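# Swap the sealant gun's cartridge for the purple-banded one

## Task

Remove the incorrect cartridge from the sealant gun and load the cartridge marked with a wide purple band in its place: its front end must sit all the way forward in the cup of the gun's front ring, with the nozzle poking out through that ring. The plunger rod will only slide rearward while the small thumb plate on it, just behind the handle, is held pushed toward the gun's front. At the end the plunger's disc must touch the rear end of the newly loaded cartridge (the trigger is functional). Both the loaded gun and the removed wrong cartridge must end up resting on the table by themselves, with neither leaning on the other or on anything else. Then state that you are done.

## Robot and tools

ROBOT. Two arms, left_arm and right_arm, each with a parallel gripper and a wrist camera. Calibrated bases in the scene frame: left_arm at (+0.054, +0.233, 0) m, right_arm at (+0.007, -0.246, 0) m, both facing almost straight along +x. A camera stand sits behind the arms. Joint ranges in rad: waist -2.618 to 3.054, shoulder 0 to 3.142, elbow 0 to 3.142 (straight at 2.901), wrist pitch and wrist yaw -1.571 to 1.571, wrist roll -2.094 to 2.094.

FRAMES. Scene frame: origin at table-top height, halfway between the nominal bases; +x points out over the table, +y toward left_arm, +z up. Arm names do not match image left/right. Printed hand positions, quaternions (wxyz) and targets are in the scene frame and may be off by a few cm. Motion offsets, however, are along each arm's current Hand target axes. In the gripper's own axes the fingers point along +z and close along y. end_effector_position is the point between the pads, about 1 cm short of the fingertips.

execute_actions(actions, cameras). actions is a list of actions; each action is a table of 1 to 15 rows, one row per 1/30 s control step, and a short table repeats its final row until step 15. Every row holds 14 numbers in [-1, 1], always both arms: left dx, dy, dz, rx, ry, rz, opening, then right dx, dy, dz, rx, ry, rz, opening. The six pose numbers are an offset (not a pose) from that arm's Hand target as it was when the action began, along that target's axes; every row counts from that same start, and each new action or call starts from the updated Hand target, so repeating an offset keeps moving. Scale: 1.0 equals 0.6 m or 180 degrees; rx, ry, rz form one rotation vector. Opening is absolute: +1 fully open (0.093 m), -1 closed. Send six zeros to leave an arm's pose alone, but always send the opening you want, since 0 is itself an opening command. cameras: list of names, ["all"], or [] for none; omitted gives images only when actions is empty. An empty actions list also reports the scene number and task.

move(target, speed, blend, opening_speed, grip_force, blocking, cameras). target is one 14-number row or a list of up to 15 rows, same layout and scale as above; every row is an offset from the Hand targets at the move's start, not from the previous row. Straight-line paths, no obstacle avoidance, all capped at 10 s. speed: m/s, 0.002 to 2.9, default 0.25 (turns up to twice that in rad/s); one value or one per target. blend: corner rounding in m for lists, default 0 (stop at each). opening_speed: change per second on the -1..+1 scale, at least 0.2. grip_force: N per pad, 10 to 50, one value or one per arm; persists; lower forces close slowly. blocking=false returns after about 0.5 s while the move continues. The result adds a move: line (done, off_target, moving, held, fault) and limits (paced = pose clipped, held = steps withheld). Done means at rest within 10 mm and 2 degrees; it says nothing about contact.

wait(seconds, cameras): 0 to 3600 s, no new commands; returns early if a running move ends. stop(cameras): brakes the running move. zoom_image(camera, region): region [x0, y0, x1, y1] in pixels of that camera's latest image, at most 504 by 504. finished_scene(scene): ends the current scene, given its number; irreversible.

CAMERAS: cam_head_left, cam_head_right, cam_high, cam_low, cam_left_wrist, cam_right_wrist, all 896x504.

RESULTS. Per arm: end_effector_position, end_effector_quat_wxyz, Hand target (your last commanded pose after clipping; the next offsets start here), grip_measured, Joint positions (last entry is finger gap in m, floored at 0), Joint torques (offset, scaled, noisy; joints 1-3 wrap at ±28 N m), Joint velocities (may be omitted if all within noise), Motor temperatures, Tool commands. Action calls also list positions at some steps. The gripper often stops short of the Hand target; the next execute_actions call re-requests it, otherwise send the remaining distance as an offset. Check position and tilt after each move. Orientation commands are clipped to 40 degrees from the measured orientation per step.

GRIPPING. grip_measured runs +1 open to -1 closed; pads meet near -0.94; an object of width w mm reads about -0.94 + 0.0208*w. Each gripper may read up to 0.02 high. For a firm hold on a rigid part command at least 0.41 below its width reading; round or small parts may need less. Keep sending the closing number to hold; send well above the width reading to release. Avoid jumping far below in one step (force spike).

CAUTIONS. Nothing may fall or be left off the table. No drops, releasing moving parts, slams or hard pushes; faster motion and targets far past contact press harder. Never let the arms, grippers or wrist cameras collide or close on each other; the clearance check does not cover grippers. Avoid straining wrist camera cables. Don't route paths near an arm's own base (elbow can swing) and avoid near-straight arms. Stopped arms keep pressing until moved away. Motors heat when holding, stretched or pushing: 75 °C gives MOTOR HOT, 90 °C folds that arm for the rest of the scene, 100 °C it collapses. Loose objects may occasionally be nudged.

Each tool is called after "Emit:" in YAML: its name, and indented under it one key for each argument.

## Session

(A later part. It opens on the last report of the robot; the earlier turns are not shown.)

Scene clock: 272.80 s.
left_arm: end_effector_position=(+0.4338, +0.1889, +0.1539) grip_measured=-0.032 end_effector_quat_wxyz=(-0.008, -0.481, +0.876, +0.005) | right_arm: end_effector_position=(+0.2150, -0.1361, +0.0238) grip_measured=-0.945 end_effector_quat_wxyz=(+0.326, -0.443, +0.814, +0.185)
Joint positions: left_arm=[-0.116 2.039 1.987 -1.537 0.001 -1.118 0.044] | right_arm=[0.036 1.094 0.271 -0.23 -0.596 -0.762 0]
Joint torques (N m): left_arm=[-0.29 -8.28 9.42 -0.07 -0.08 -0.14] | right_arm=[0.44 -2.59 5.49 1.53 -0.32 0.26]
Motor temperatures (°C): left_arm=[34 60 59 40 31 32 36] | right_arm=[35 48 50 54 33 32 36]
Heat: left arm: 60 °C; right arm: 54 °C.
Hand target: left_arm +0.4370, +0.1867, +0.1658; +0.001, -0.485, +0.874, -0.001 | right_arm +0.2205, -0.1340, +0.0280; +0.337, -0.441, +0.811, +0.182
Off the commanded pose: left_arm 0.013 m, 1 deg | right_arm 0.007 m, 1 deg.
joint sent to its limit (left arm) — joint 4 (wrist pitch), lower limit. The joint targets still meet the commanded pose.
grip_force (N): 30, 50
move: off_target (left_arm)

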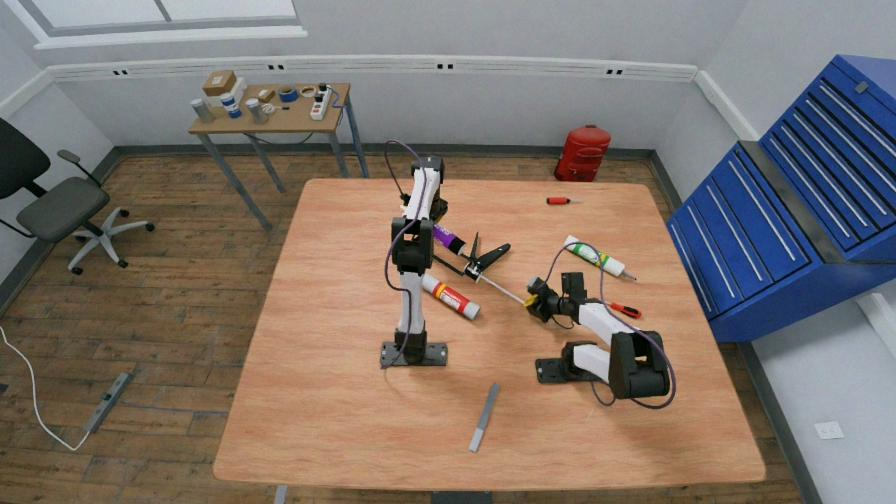

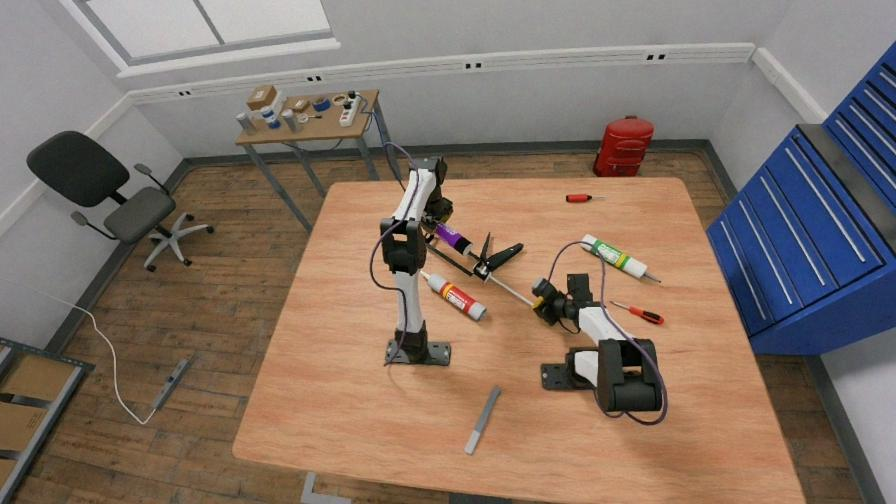

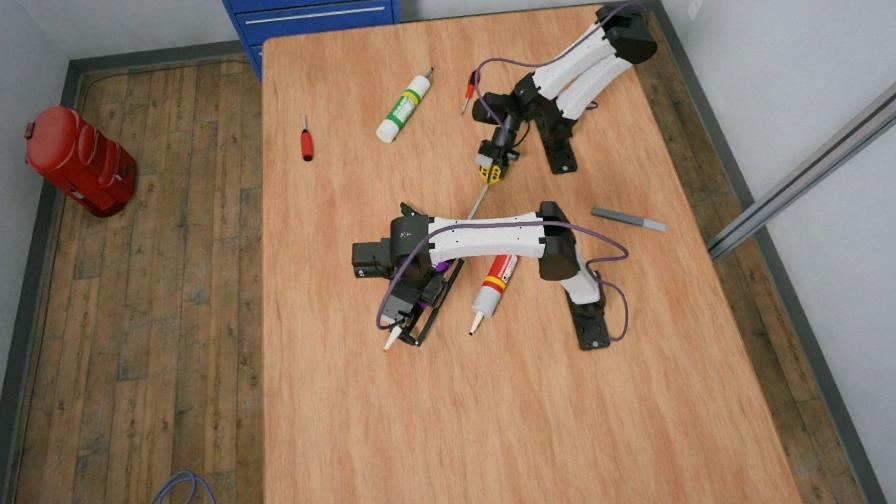

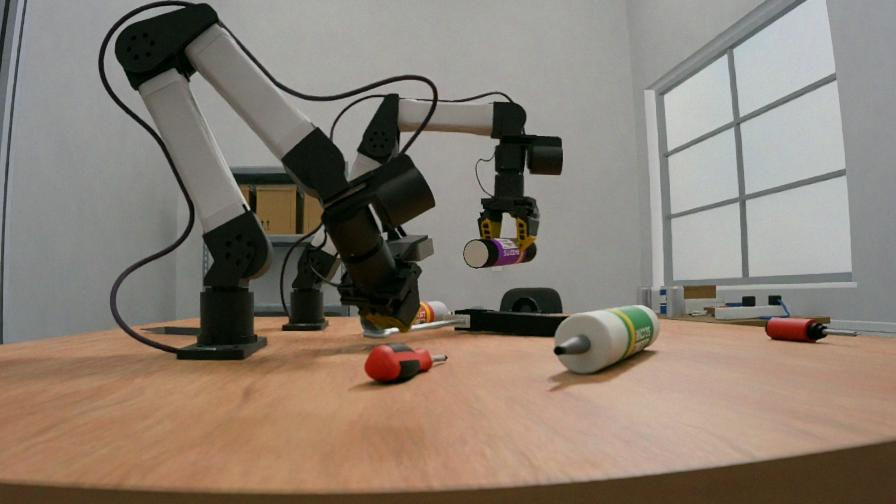

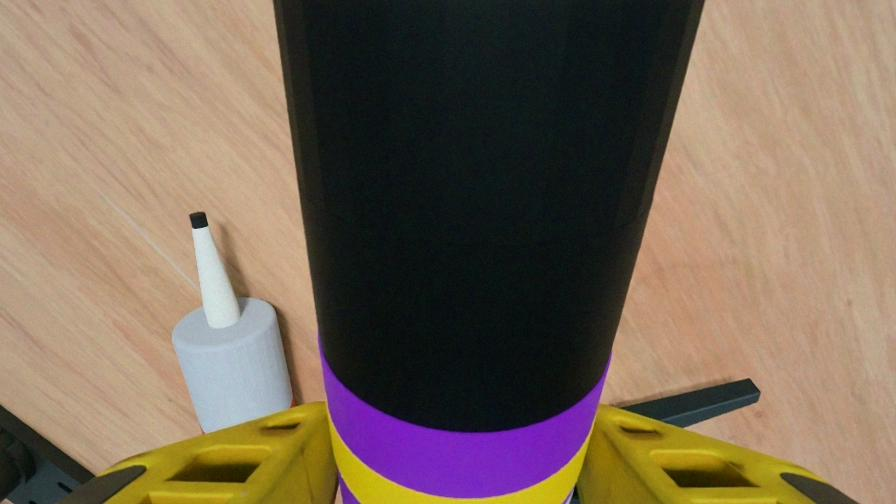

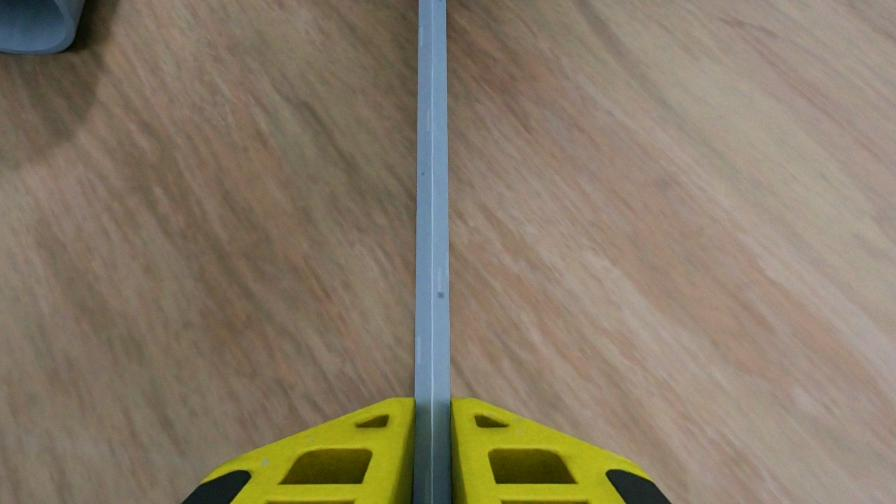

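Emit:
move:
  target:
    - [0.1493,0.0043,0.0597,0,0.075,0,-0.45,0,0,0,0,0,0,-1]
    - [0.1493,0.0043,0.123,0,0.075,0,-0.45,0,0,0,0,0,0,-1]
  speed: [0.2,0.1]
  blend: [0.01,0]
  cameras: ["cam_high","cam_left_wrist","cam_low"]

Emit:
zoom_image:
  camera: "cam_high"
  region: [350, 280, 470, 380]

Scene clock: 282.10 s.
left_arm: end_effector_position=(+0.3906, +0.1181, +0.0777) grip_measured=-0.032 end_effector_quat_wxyz=(-0.103, -0.479, +0.871, -0.036) | right_arm: end_effector_position=(+0.2150, -0.1361, +0.0238) grip_measured=-0.945 end_effector_quat_wxyz=(+0.326, -0.443, +0.814, +0.185)
Joint positions: left_arm=[-0.239 2.001 1.611 -1.286 0.193 -1.231 0.044] | right_arm=[0.036 1.094 0.271 -0.23 -0.596 -0.762 0]
Joint torques (N m): left_arm=[-0.21 -11.23 5.11 -0.06 0.34 -0.16] | right_arm=[0.51 -2.61 5.49 1.52 -0.32 0.23]
Motor temperatures (°C): left_arm=[34 61 60 39 31 32 36] | right_arm=[34 47 50 53 33 32 36]
Heat: left arm: 61 °C; right arm: 53 °C.
Hand target: left_arm +0.3877, +0.1120, +0.0919; -0.101, -0.482, +0.868, -0.058 | right_arm +0.2205, -0.1340, +0.0280; +0.337, -0.441, +0.811, +0.182
Off the commanded pose: left_arm 0.016 m, 3 deg | right_arm 0.007 m, 1 deg.
grip_force (N): 30, 50
move: off_target (left_arm)
Images, in order (width x height): cam_high 896x504, cam_low 896x504, cam_left_wrist 896x504.

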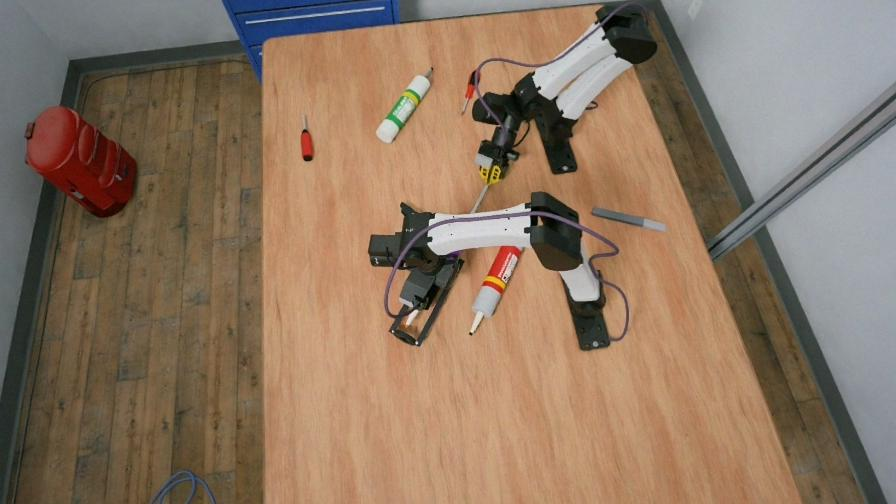

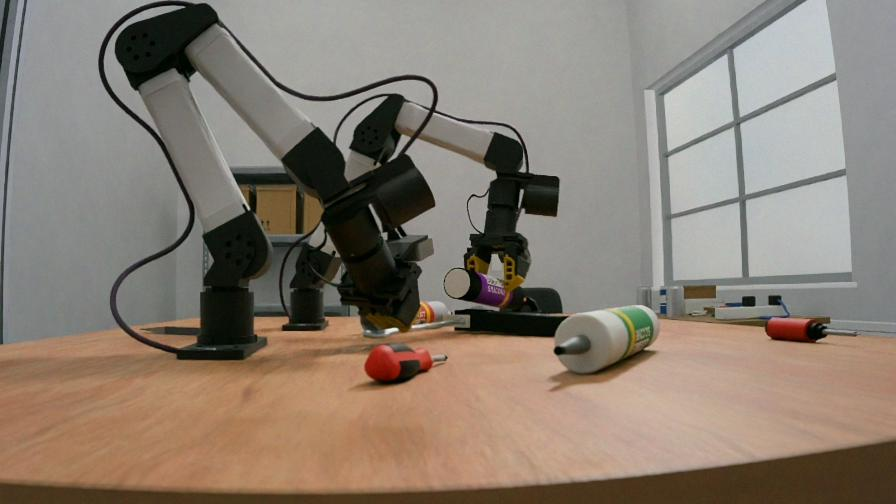

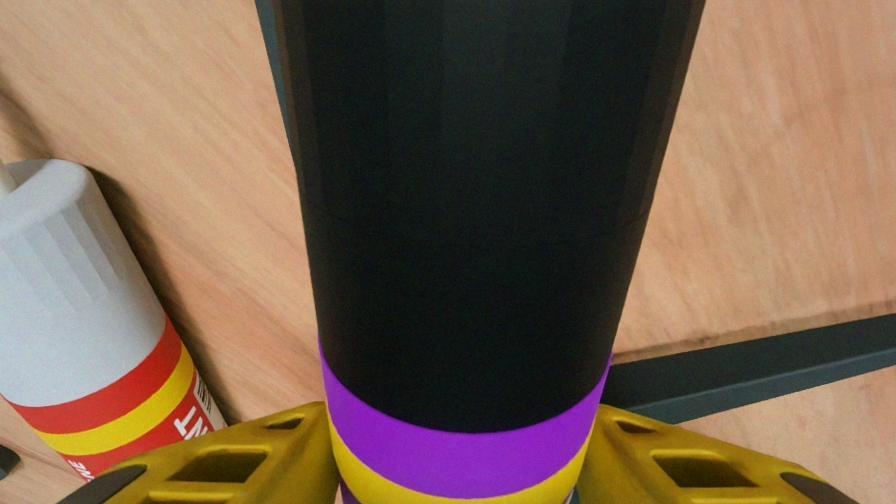

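Scaled by 4.200 from the camera's image (finer frame: 1280x720).

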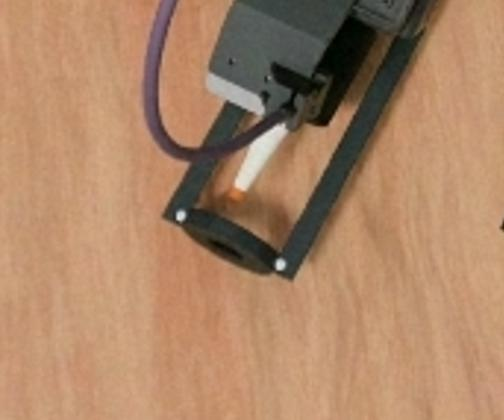

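Emit:
move:
  target: [-0.01,0.0017,-0.002,0.0031,0,-0.0135,-0.45,0,0,0,0,0,0,-1]
  speed: 0.1
  cameras: ["cam_high","cam_left_wrist"]

Emit:
zoom_image:
  camera: "cam_high"
  region: [350, 280, 470, 380]

Scene clock: 290.57 s.
left_arm: end_effector_position=(+0.3927, +0.1190, +0.0776) grip_measured=-0.032 end_effector_quat_wxyz=(-0.101, -0.491, +0.864, -0.038) | right_arm: end_effector_position=(+0.2150, -0.1361, +0.0238) grip_measured=-0.945 end_effector_quat_wxyz=(+0.326, -0.443, +0.814, +0.185)
Joint positions: left_arm=[-0.235 2.001 1.611 -1.279 0.194 -1.257 0.044] | right_arm=[0.036 1.094 0.271 -0.23 -0.596 -0.762 0]
Joint torques (N m): left_arm=[1.02 -11.49 4.72 -0.01 0.34 -0.2] | right_arm=[0.5 -2.58 5.6 1.51 -0.31 0.22]
Motor temperatures (°C): left_arm=[34 62 59 39 31 32 36] | right_arm=[34 47 50 53 33 32 36]
Heat: left arm: 62 °C; right arm: 53 °C.
Hand target: left_arm +0.3901, +0.1176, +0.0917; -0.100, -0.501, +0.858, -0.060 | right_arm +0.2205, -0.1340, +0.0280; +0.337, -0.441, +0.811, +0.182
Off the commanded pose: left_arm 0.014 m, 3 deg | right_arm 0.007 m, 1 deg.
grip_force (N): 30, 50
move: off_target (left_arm)

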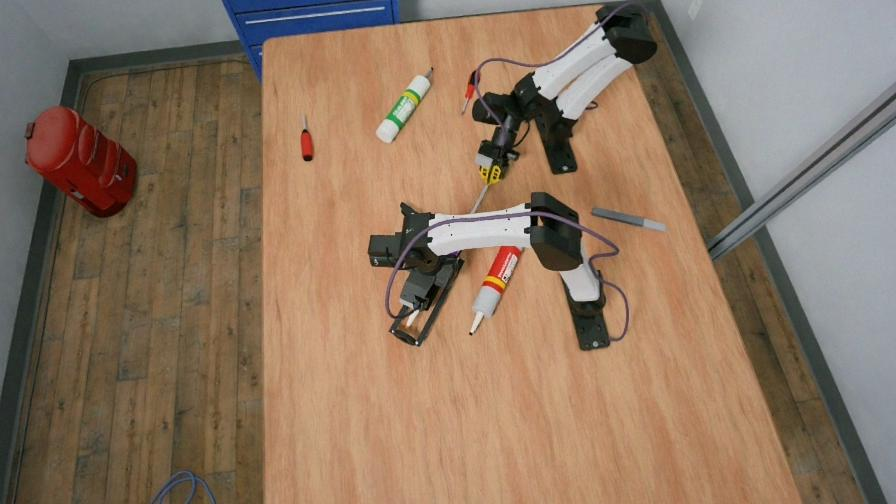

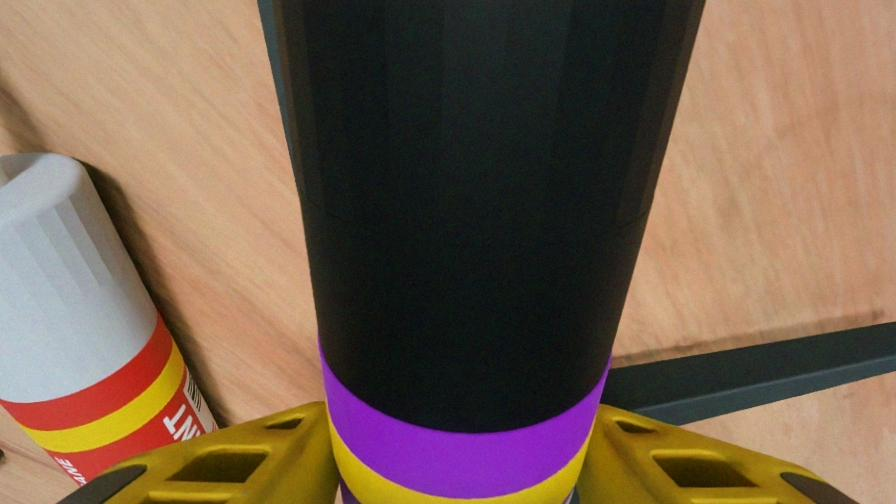

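Scaled by 4.200 from the camera's image (finer frame: 1280x720).

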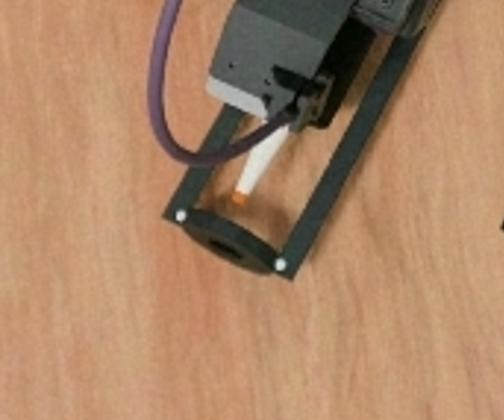

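Emit:
move:
  target:
    - [0,0.0033,0.0,0.0019,0,-0.0081,-0.45,0,0,0,0,0,0,-1]
    - [-0.05,0.0011,0.003,0.0019,0,-0.0081,-0.45,0,0,0,0,0,0,-1]
  speed: 0.06
  cameras: ["cam_high","cam_left_wrist"]

Emit:
zoom_image:
  camera: "cam_high"
  region: [350, 280, 470, 380]

Scene clock: 302.17 s.
left_arm: end_effector_position=(+0.3974, +0.1425, +0.0761) grip_measured=-0.032 end_effector_quat_wxyz=(-0.104, -0.514, +0.850, -0.050) | right_arm: end_effector_position=(+0.2151, -0.1357, +0.0240) grip_measured=-0.945 end_effector_quat_wxyz=(+0.327, -0.444, +0.814, +0.185)
Joint positions: left_arm=[-0.16 1.991 1.588 -1.264 0.21 -1.234 0.044] | right_arm=[0.037 1.094 0.271 -0.228 -0.596 -0.761 0]
Joint torques (N m): left_arm=[0.98 -7.95 7.72 -0.05 0.16 0.08] | right_arm=[0.36 -2.55 5.53 1.51 -0.33 0.25]
Motor temperatures (°C): left_arm=[34 65 58 39 31 32 36] | right_arm=[34 47 50 53 33 32 36]
Heat: left arm: 65 °C; right arm: 53 °C.
Hand target: left_arm +0.4037, +0.1430, +0.0830; -0.100, -0.512, +0.851, -0.061 | right_arm +0.2204, -0.1340, +0.0280; +0.337, -0.441, +0.811, +0.182
Off the commanded pose: left_arm 0.009 m, 1 deg | right_arm 0.007 m, 1 deg.
grip_force (N): 30, 50
move: done

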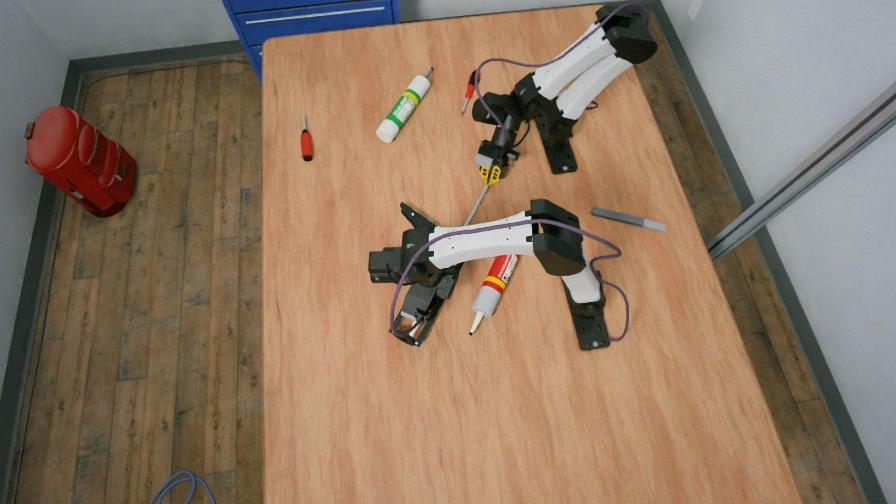

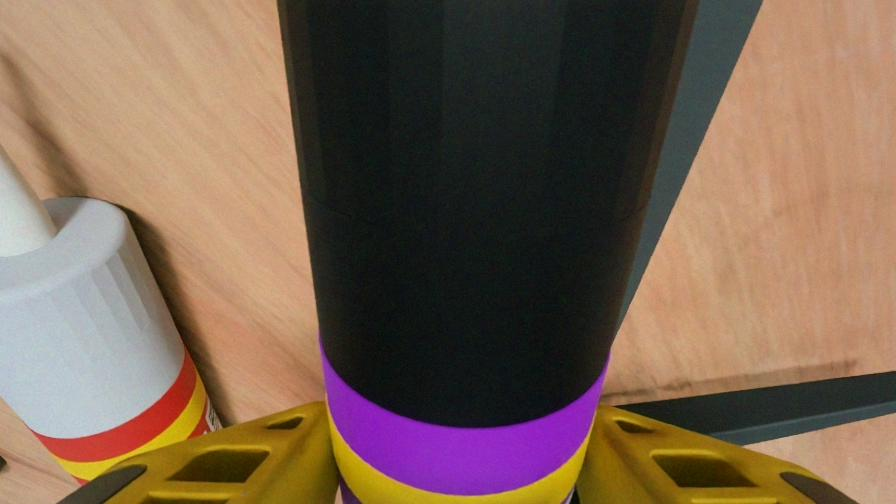

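Scaled by 4.200 from the camera's image (finer frame: 1280x720).

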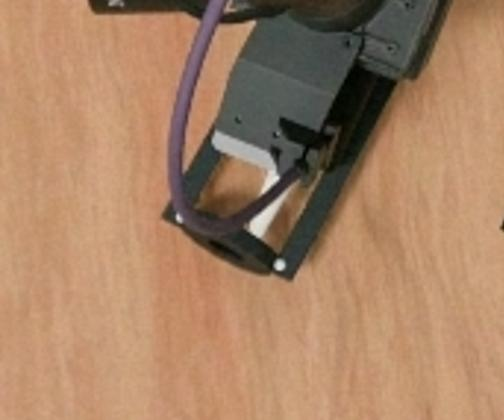

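Emit:
zoom_image:
  camera: "cam_high"
  region: [380, 300, 430, 350]

Scaled by 10.080 from the camera's image (finer frame: 1280x720).

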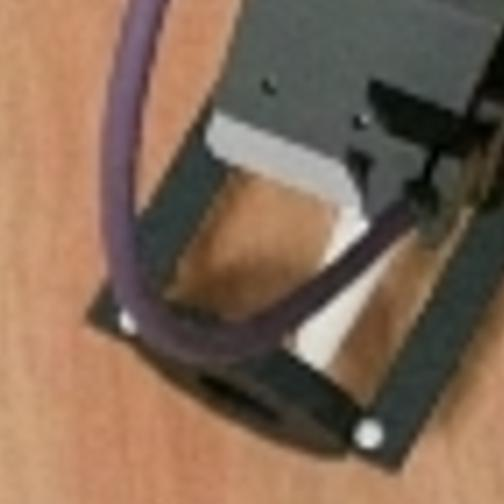

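Emit:
move:
  target:
    - [0.0417,-0.0072,0.0065,-0.0021,0,0.0086,-0.45,0,0,0,0,0,0,-1]
    - [0.0195,-0.0085,0.0133,-0.0021,0,0.0086,-0.45,0,0,0,0,0,0,-1]
  speed: 0.08
  cameras: ["cam_high","cam_left_wrist"]

Emit:
zoom_image:
  camera: "cam_high"
  region: [380, 290, 440, 350]

Scene clock: 313.50 s.
left_arm: end_effector_position=(+0.3968, +0.1305, +0.0724) grip_measured=-0.032 end_effector_quat_wxyz=(-0.102, -0.503, +0.857, -0.046) | right_arm: end_effector_position=(+0.2151, -0.1357, +0.0240) grip_measured=-0.945 end_effector_quat_wxyz=(+0.327, -0.444, +0.814, +0.185)
Joint positions: left_arm=[-0.195 2 1.588 -1.251 0.205 -1.246 0.044] | right_arm=[0.037 1.094 0.271 -0.228 -0.596 -0.761 0]
Joint torques (N m): left_arm=[0.76 -8.09 7.28 0.02 0.21 0.07] | right_arm=[0.35 -2.56 5.46 1.5 -0.32 0.23]
Motor temperatures (°C): left_arm=[34 65 60 39 31 32 36] | right_arm=[34 47 50 53 33 32 36]
Heat: left arm: 65 °C; right arm: 53 °C.
Hand target: left_arm +0.4020, +0.1289, +0.0780; -0.100, -0.500, +0.858, -0.060 | right_arm +0.2204, -0.1340, +0.0280; +0.337, -0.441, +0.811, +0.182
Off the commanded pose: left_arm 0.008 m, 2 deg | right_arm 0.007 m, 1 deg.
grip_force (N): 30, 50
move: done

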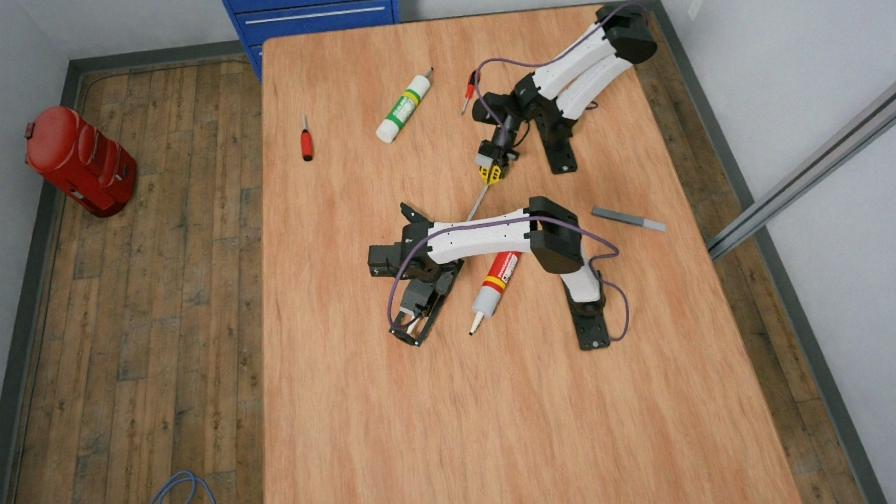

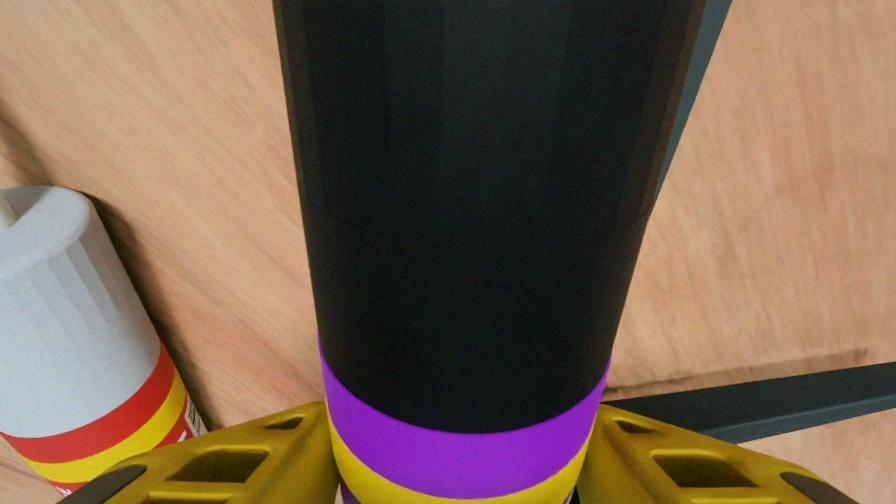

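Scaled by 8.400 from the camera's image (finer frame: 1280x720).

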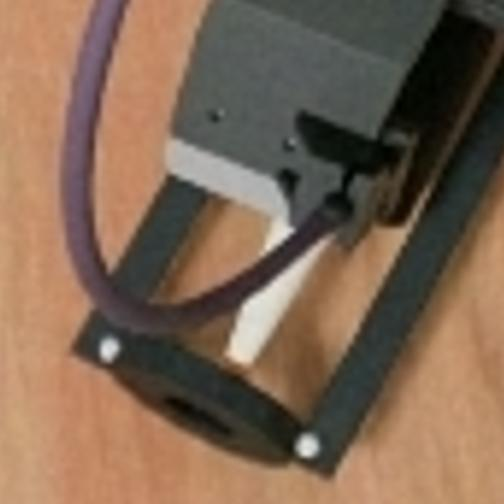

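Emit:
move:
  target: [-0.0377,-0.0048,-0.0003,-0.0013,0,0.0054,-0.45,0,0,0,0,0,0,-1]
  speed: 0.06
  cameras: ["cam_high","cam_left_wrist"]

Emit:
zoom_image:
  camera: "cam_high"
  region: [380, 290, 440, 350]

Scene clock: 319.23 s.
left_arm: end_effector_position=(+0.4074, +0.1475, +0.0633) grip_measured=-0.032 end_effector_quat_wxyz=(-0.106, -0.496, +0.860, -0.048) | right_arm: end_effector_position=(+0.2151, -0.1357, +0.0240) grip_measured=-0.945 end_effector_quat_wxyz=(+0.327, -0.444, +0.814, +0.185)
Joint positions: left_arm=[-0.143 2.045 1.615 -1.251 0.207 -1.176 0.044] | right_arm=[0.037 1.094 0.271 -0.228 -0.596 -0.761 0]
Joint torques (N m): left_arm=[0.57 -8.02 9.01 -0.18 0.15 0.12] | right_arm=[0.39 -2.58 5.53 1.51 -0.32 0.24]
Motor temperatures (°C): left_arm=[34 64 61 38 31 32 36] | right_arm=[34 47 50 53 33 32 36]
Heat: left arm: 64 °C; right arm: 53 °C.
Hand target: left_arm +0.4154, +0.1467, +0.0729; -0.101, -0.492, +0.862, -0.059 | right_arm +0.2204, -0.1340, +0.0280; +0.337, -0.441, +0.811, +0.182
Off the commanded pose: left_arm 0.012 m, 2 deg | right_arm 0.007 m, 1 deg.
grip_force (N): 30, 50
move: off_target (left_arm)

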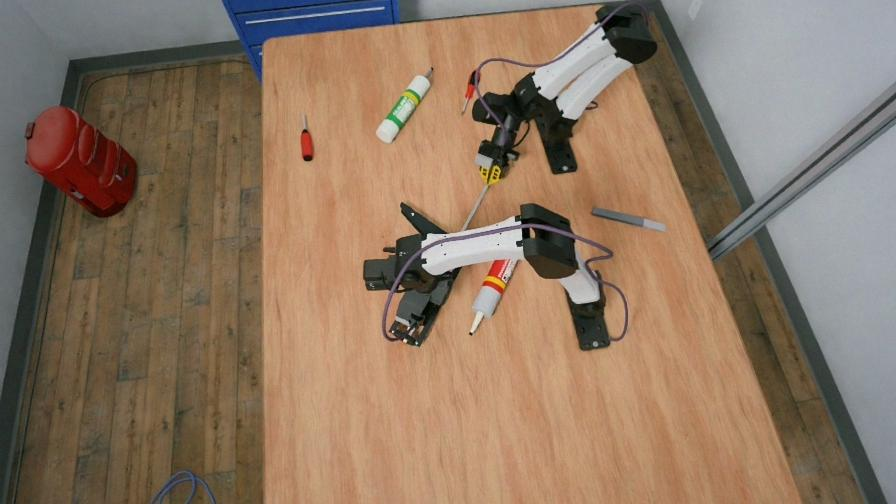

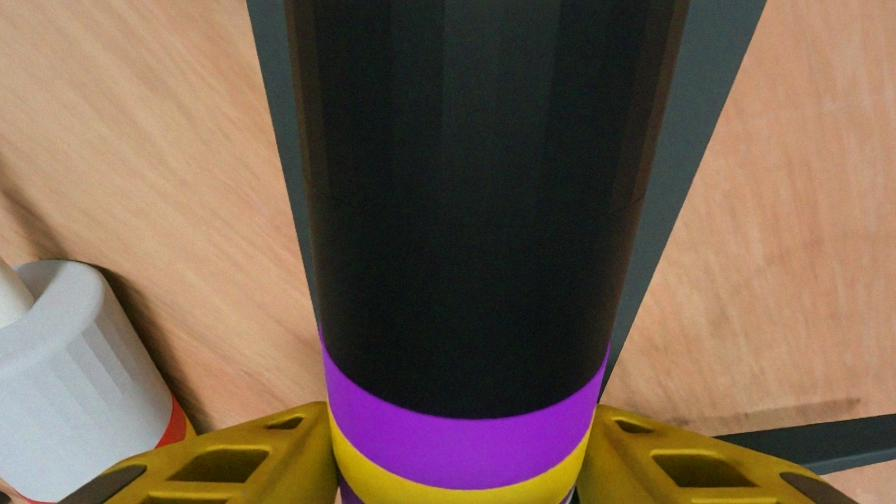

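Scaled by 8.400 from the camera's image (finer frame: 1280x720).

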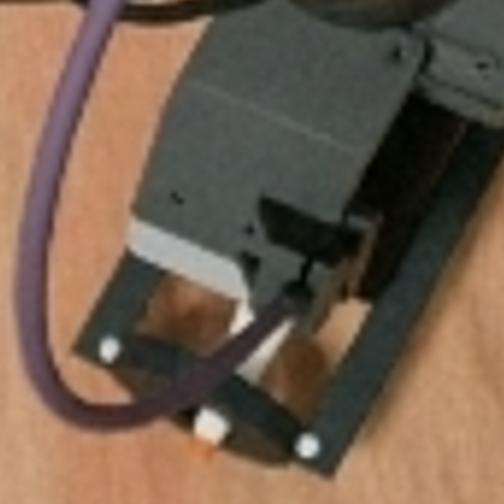

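Emit:
move:
  target: [-0.0427,-0.001,-0.0094,0,0,0,-0.45,0,0,0,0,0,0,-1]
  speed: 0.06
  cameras: ["cam_high","cam_left_wrist","cam_low"]

Emit:
zoom_image:
  camera: "cam_high"
  region: [380, 290, 440, 350]

Scene clock: 325.17 s.
left_arm: end_effector_position=(+0.4240, +0.1689, +0.0608) grip_measured=-0.032 end_effector_quat_wxyz=(-0.104, -0.496, +0.861, -0.052) | right_arm: end_effector_position=(+0.2151, -0.1357, +0.0240) grip_measured=-0.945 end_effector_quat_wxyz=(+0.327, -0.444, +0.814, +0.185)
Joint positions: left_arm=[-0.082 2.099 1.686 -1.272 0.202 -1.114 0.044] | right_arm=[0.037 1.094 0.271 -0.228 -0.596 -0.761 0]
Joint torques (N m): left_arm=[0.46 -8.62 9.16 -0.31 0.13 0.08] | right_arm=[0.38 -2.55 5.48 1.51 -0.33 0.24]
Motor temperatures (°C): left_arm=[34 64 62 38 31 32 36] | right_arm=[34 47 50 53 33 32 36]
Heat: left arm: 64 °C; right arm: 53 °C.
Hand target: left_arm +0.4292, +0.1690, +0.0725; -0.101, -0.492, +0.862, -0.059 | right_arm +0.2204, -0.1340, +0.0280; +0.337, -0.441, +0.811, +0.182
Off the commanded pose: left_arm 0.013 m, 1 deg | right_arm 0.007 m, 1 deg.
grip_force (N): 30, 50
move: off_target (left_arm)
Images, in order (width x height): cam_high 896x504, cam_low 896x504, cam_left_wrist 896x504.

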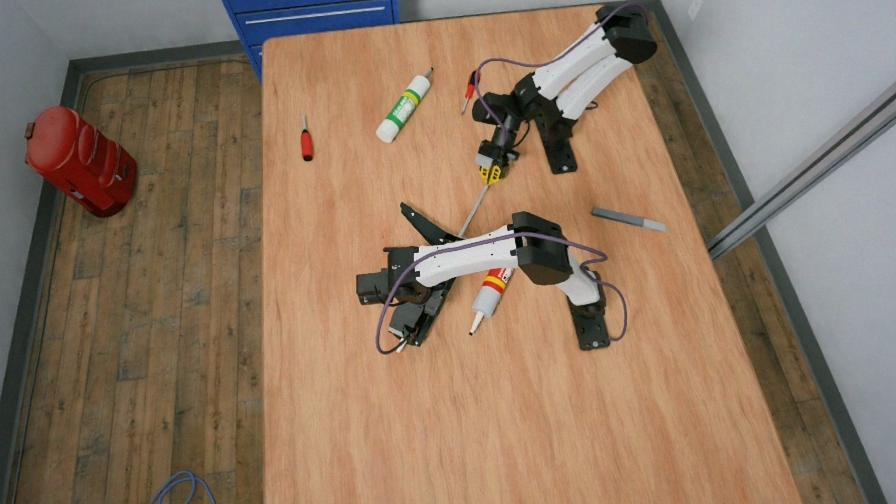

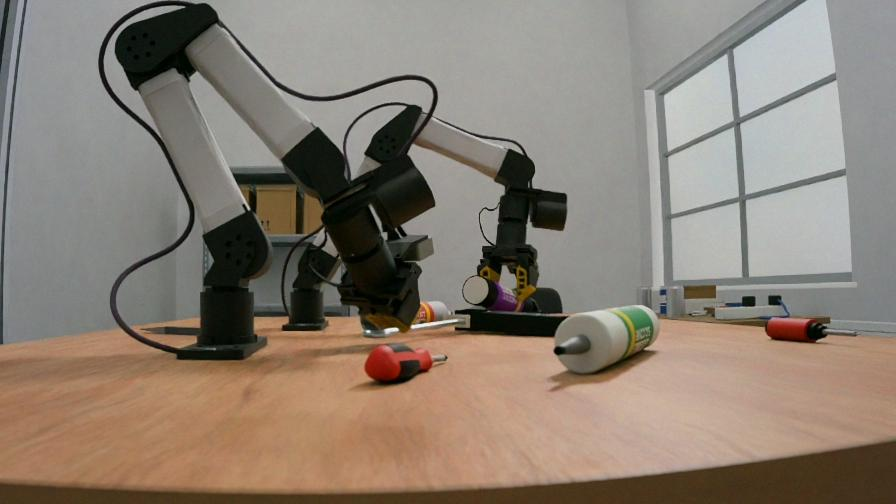

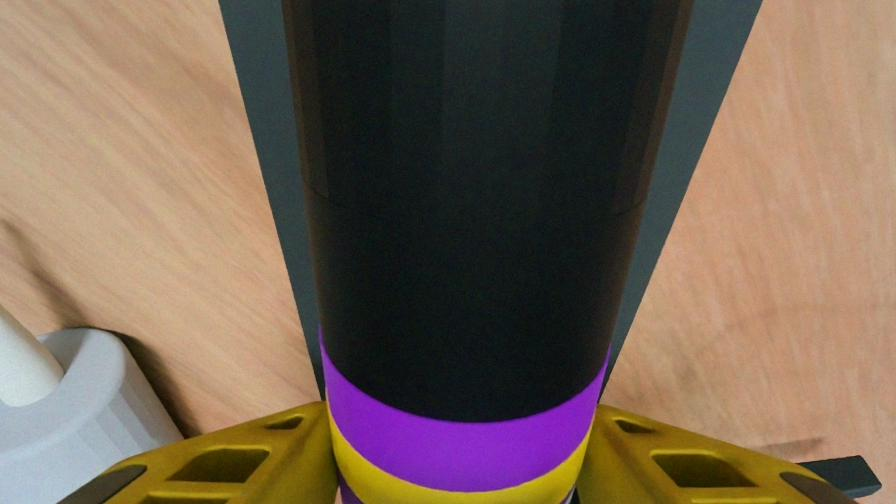

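Scaled by 8.400 from the camera's image (finer frame: 1280x720).

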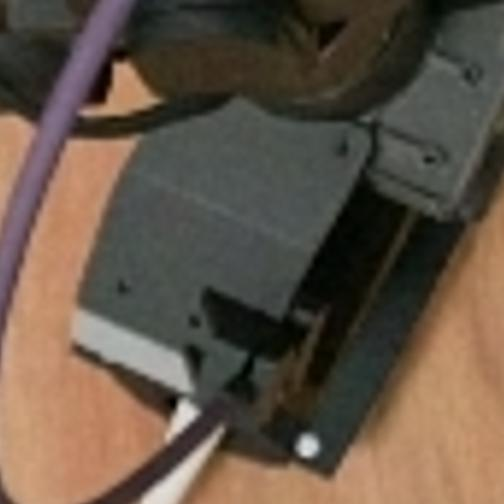

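Emit:
move:
  target:
    - [-0.0073,0.0015,0.0197,0,-0.035,0,-0.45,0,0,0,0,0,0,-1]
    - [-0.0157,0.0013,0.0425,0,-0.0739,0,-0.45,0,0,0,0,0,0,-1]
  speed: 0.05
  blend: [0.004,0]
  cameras: ["cam_high","cam_left_wrist","cam_low"]

Emit:
zoom_image:
  camera: "cam_low"
  region: [430, 240, 590, 350]

Scene clock: 336.00 s.
left_arm: end_effector_position=(+0.4274, +0.1721, +0.0525) grip_measured=-0.032 end_effector_quat_wxyz=(-0.017, -0.492, +0.870, -0.007) | right_arm: end_effector_position=(+0.2151, -0.1357, +0.0240) grip_measured=-0.945 end_effector_quat_wxyz=(+0.327, -0.444, +0.814, +0.185)
Joint positions: left_arm=[-0.149 2.029 1.568 -1.127 0.032 -1.175 0.044] | right_arm=[0.037 1.094 0.271 -0.228 -0.596 -0.761 0]
Joint torques (N m): left_arm=[-0.68 -8.32 3.66 0.63 -0.31 -0.21] | right_arm=[0.32 -2.65 5.52 1.5 -0.33 0.25]
Motor temperatures (°C): left_arm=[34 66 61 38 31 32 36] | right_arm=[34 46 50 52 33 32 36]
Heat: left arm: 66 °C; right arm: 52 °C.
Hand target: left_arm +0.4303, +0.1722, +0.0455; +0.000, -0.496, +0.868, -0.002 | right_arm +0.2204, -0.1340, +0.0280; +0.337, -0.441, +0.811, +0.182
Off the commanded pose: left_arm 0.008 m, 2 deg | right_arm 0.007 m, 1 deg.
grip_force (N): 30, 50
move: done
Images, in order (width x height): cam_high 896x504, cam_low 896x504, cam_left_wrist 896x504.

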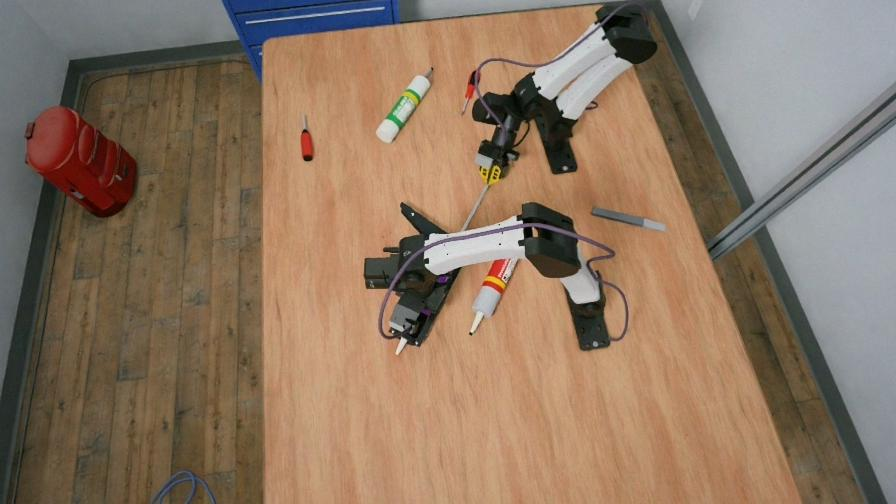

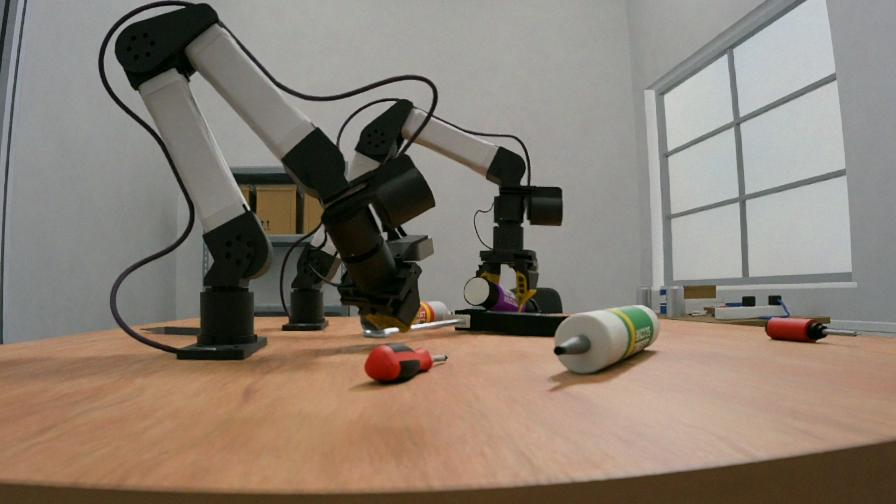

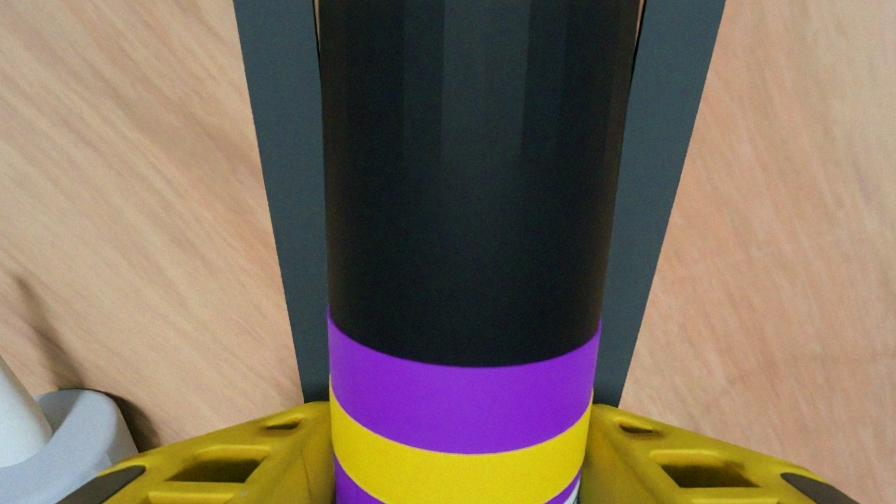

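Scaled by 3.150 from the camera's image (finer frame: 1280x720).

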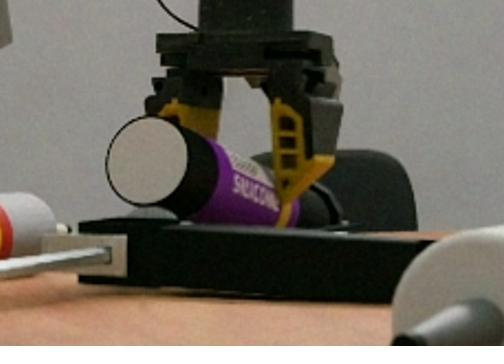

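Emit:
zoom_image:
  camera: "cam_high"
  region: [380, 290, 440, 350]

Emit:
zoom_image:
  camera: "cam_high"
  region: [400, 190, 480, 270]

Scaled by 8.400 from the camera's image (finer frame: 1280x720).

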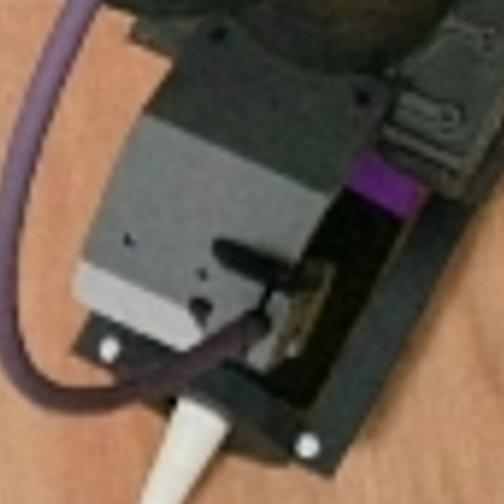

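Scaled by 6.300 from the camera's image (finer frame: 1280x720).

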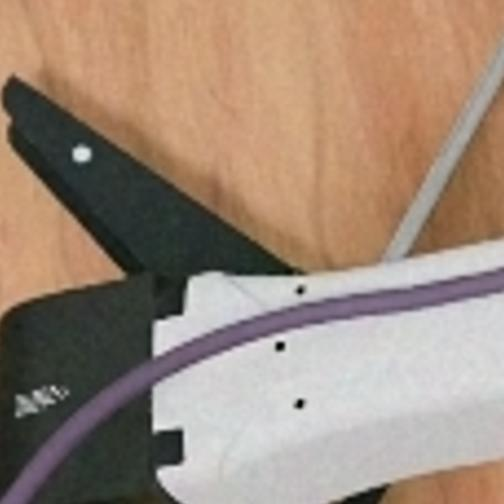

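Emit:
move:
  target: [-0.012,0.0,-0.003,0,0,0,-0.45,0,0,0,0,0,0,-1]
  speed: 0.05
  cameras: ["cam_left_wrist","cam_low"]

Emit:
zoom_image:
  camera: "cam_low"
  region: [430, 240, 590, 350]

Scene clock: 343.30 s.
left_arm: end_effector_position=(+0.4273, +0.1721, +0.0524) grip_measured=-0.032 end_effector_quat_wxyz=(-0.017, -0.492, +0.870, -0.007) | right_arm: end_effector_position=(+0.2151, -0.1357, +0.0240) grip_measured=-0.945 end_effector_quat_wxyz=(+0.327, -0.444, +0.814, +0.185)
Joint positions: left_arm=[-0.149 2.029 1.567 -1.127 0.032 -1.175 0.044] | right_arm=[0.037 1.094 0.271 -0.228 -0.596 -0.761 0]
Joint torques (N m): left_arm=[0.62 -7.69 5.04 0.51 -0.32 -0.06] | right_arm=[0.32 -2.54 5.59 1.51 -0.33 0.25]
Motor temperatures (°C): left_arm=[34 65 60 38 31 32 36] | right_arm=[34 46 50 52 33 32 36]
Heat: left arm: 65 °C; right arm: 52 °C.
Hand target: left_arm +0.4338, +0.1784, +0.0472; +0.000, -0.496, +0.868, -0.002 | right_arm +0.2204, -0.1340, +0.0280; +0.337, -0.441, +0.811, +0.182
Off the commanded pose: left_arm 0.010 m, 2 deg | right_arm 0.007 m, 1 deg.
grip_force (N): 30, 50
move: done
Images, in order (width x height): cam_low 896x504, cam_left_wrist 896x504.

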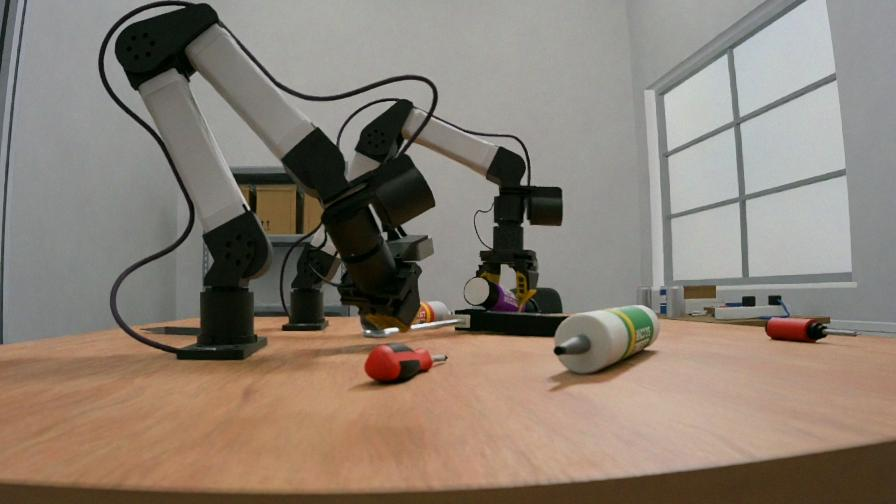

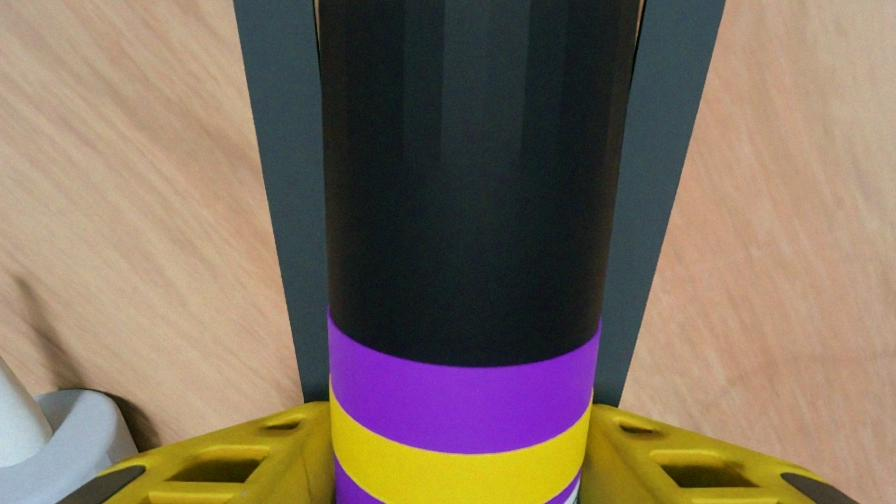

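Scaled by 3.150 from the camera's image (finer frame: 1280x720).

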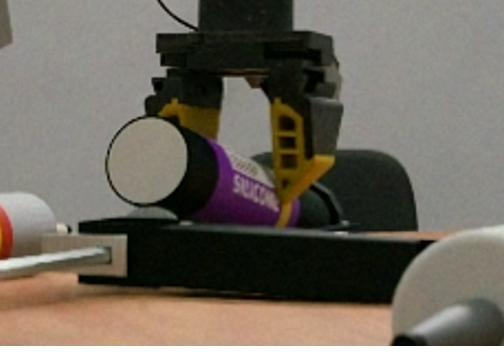

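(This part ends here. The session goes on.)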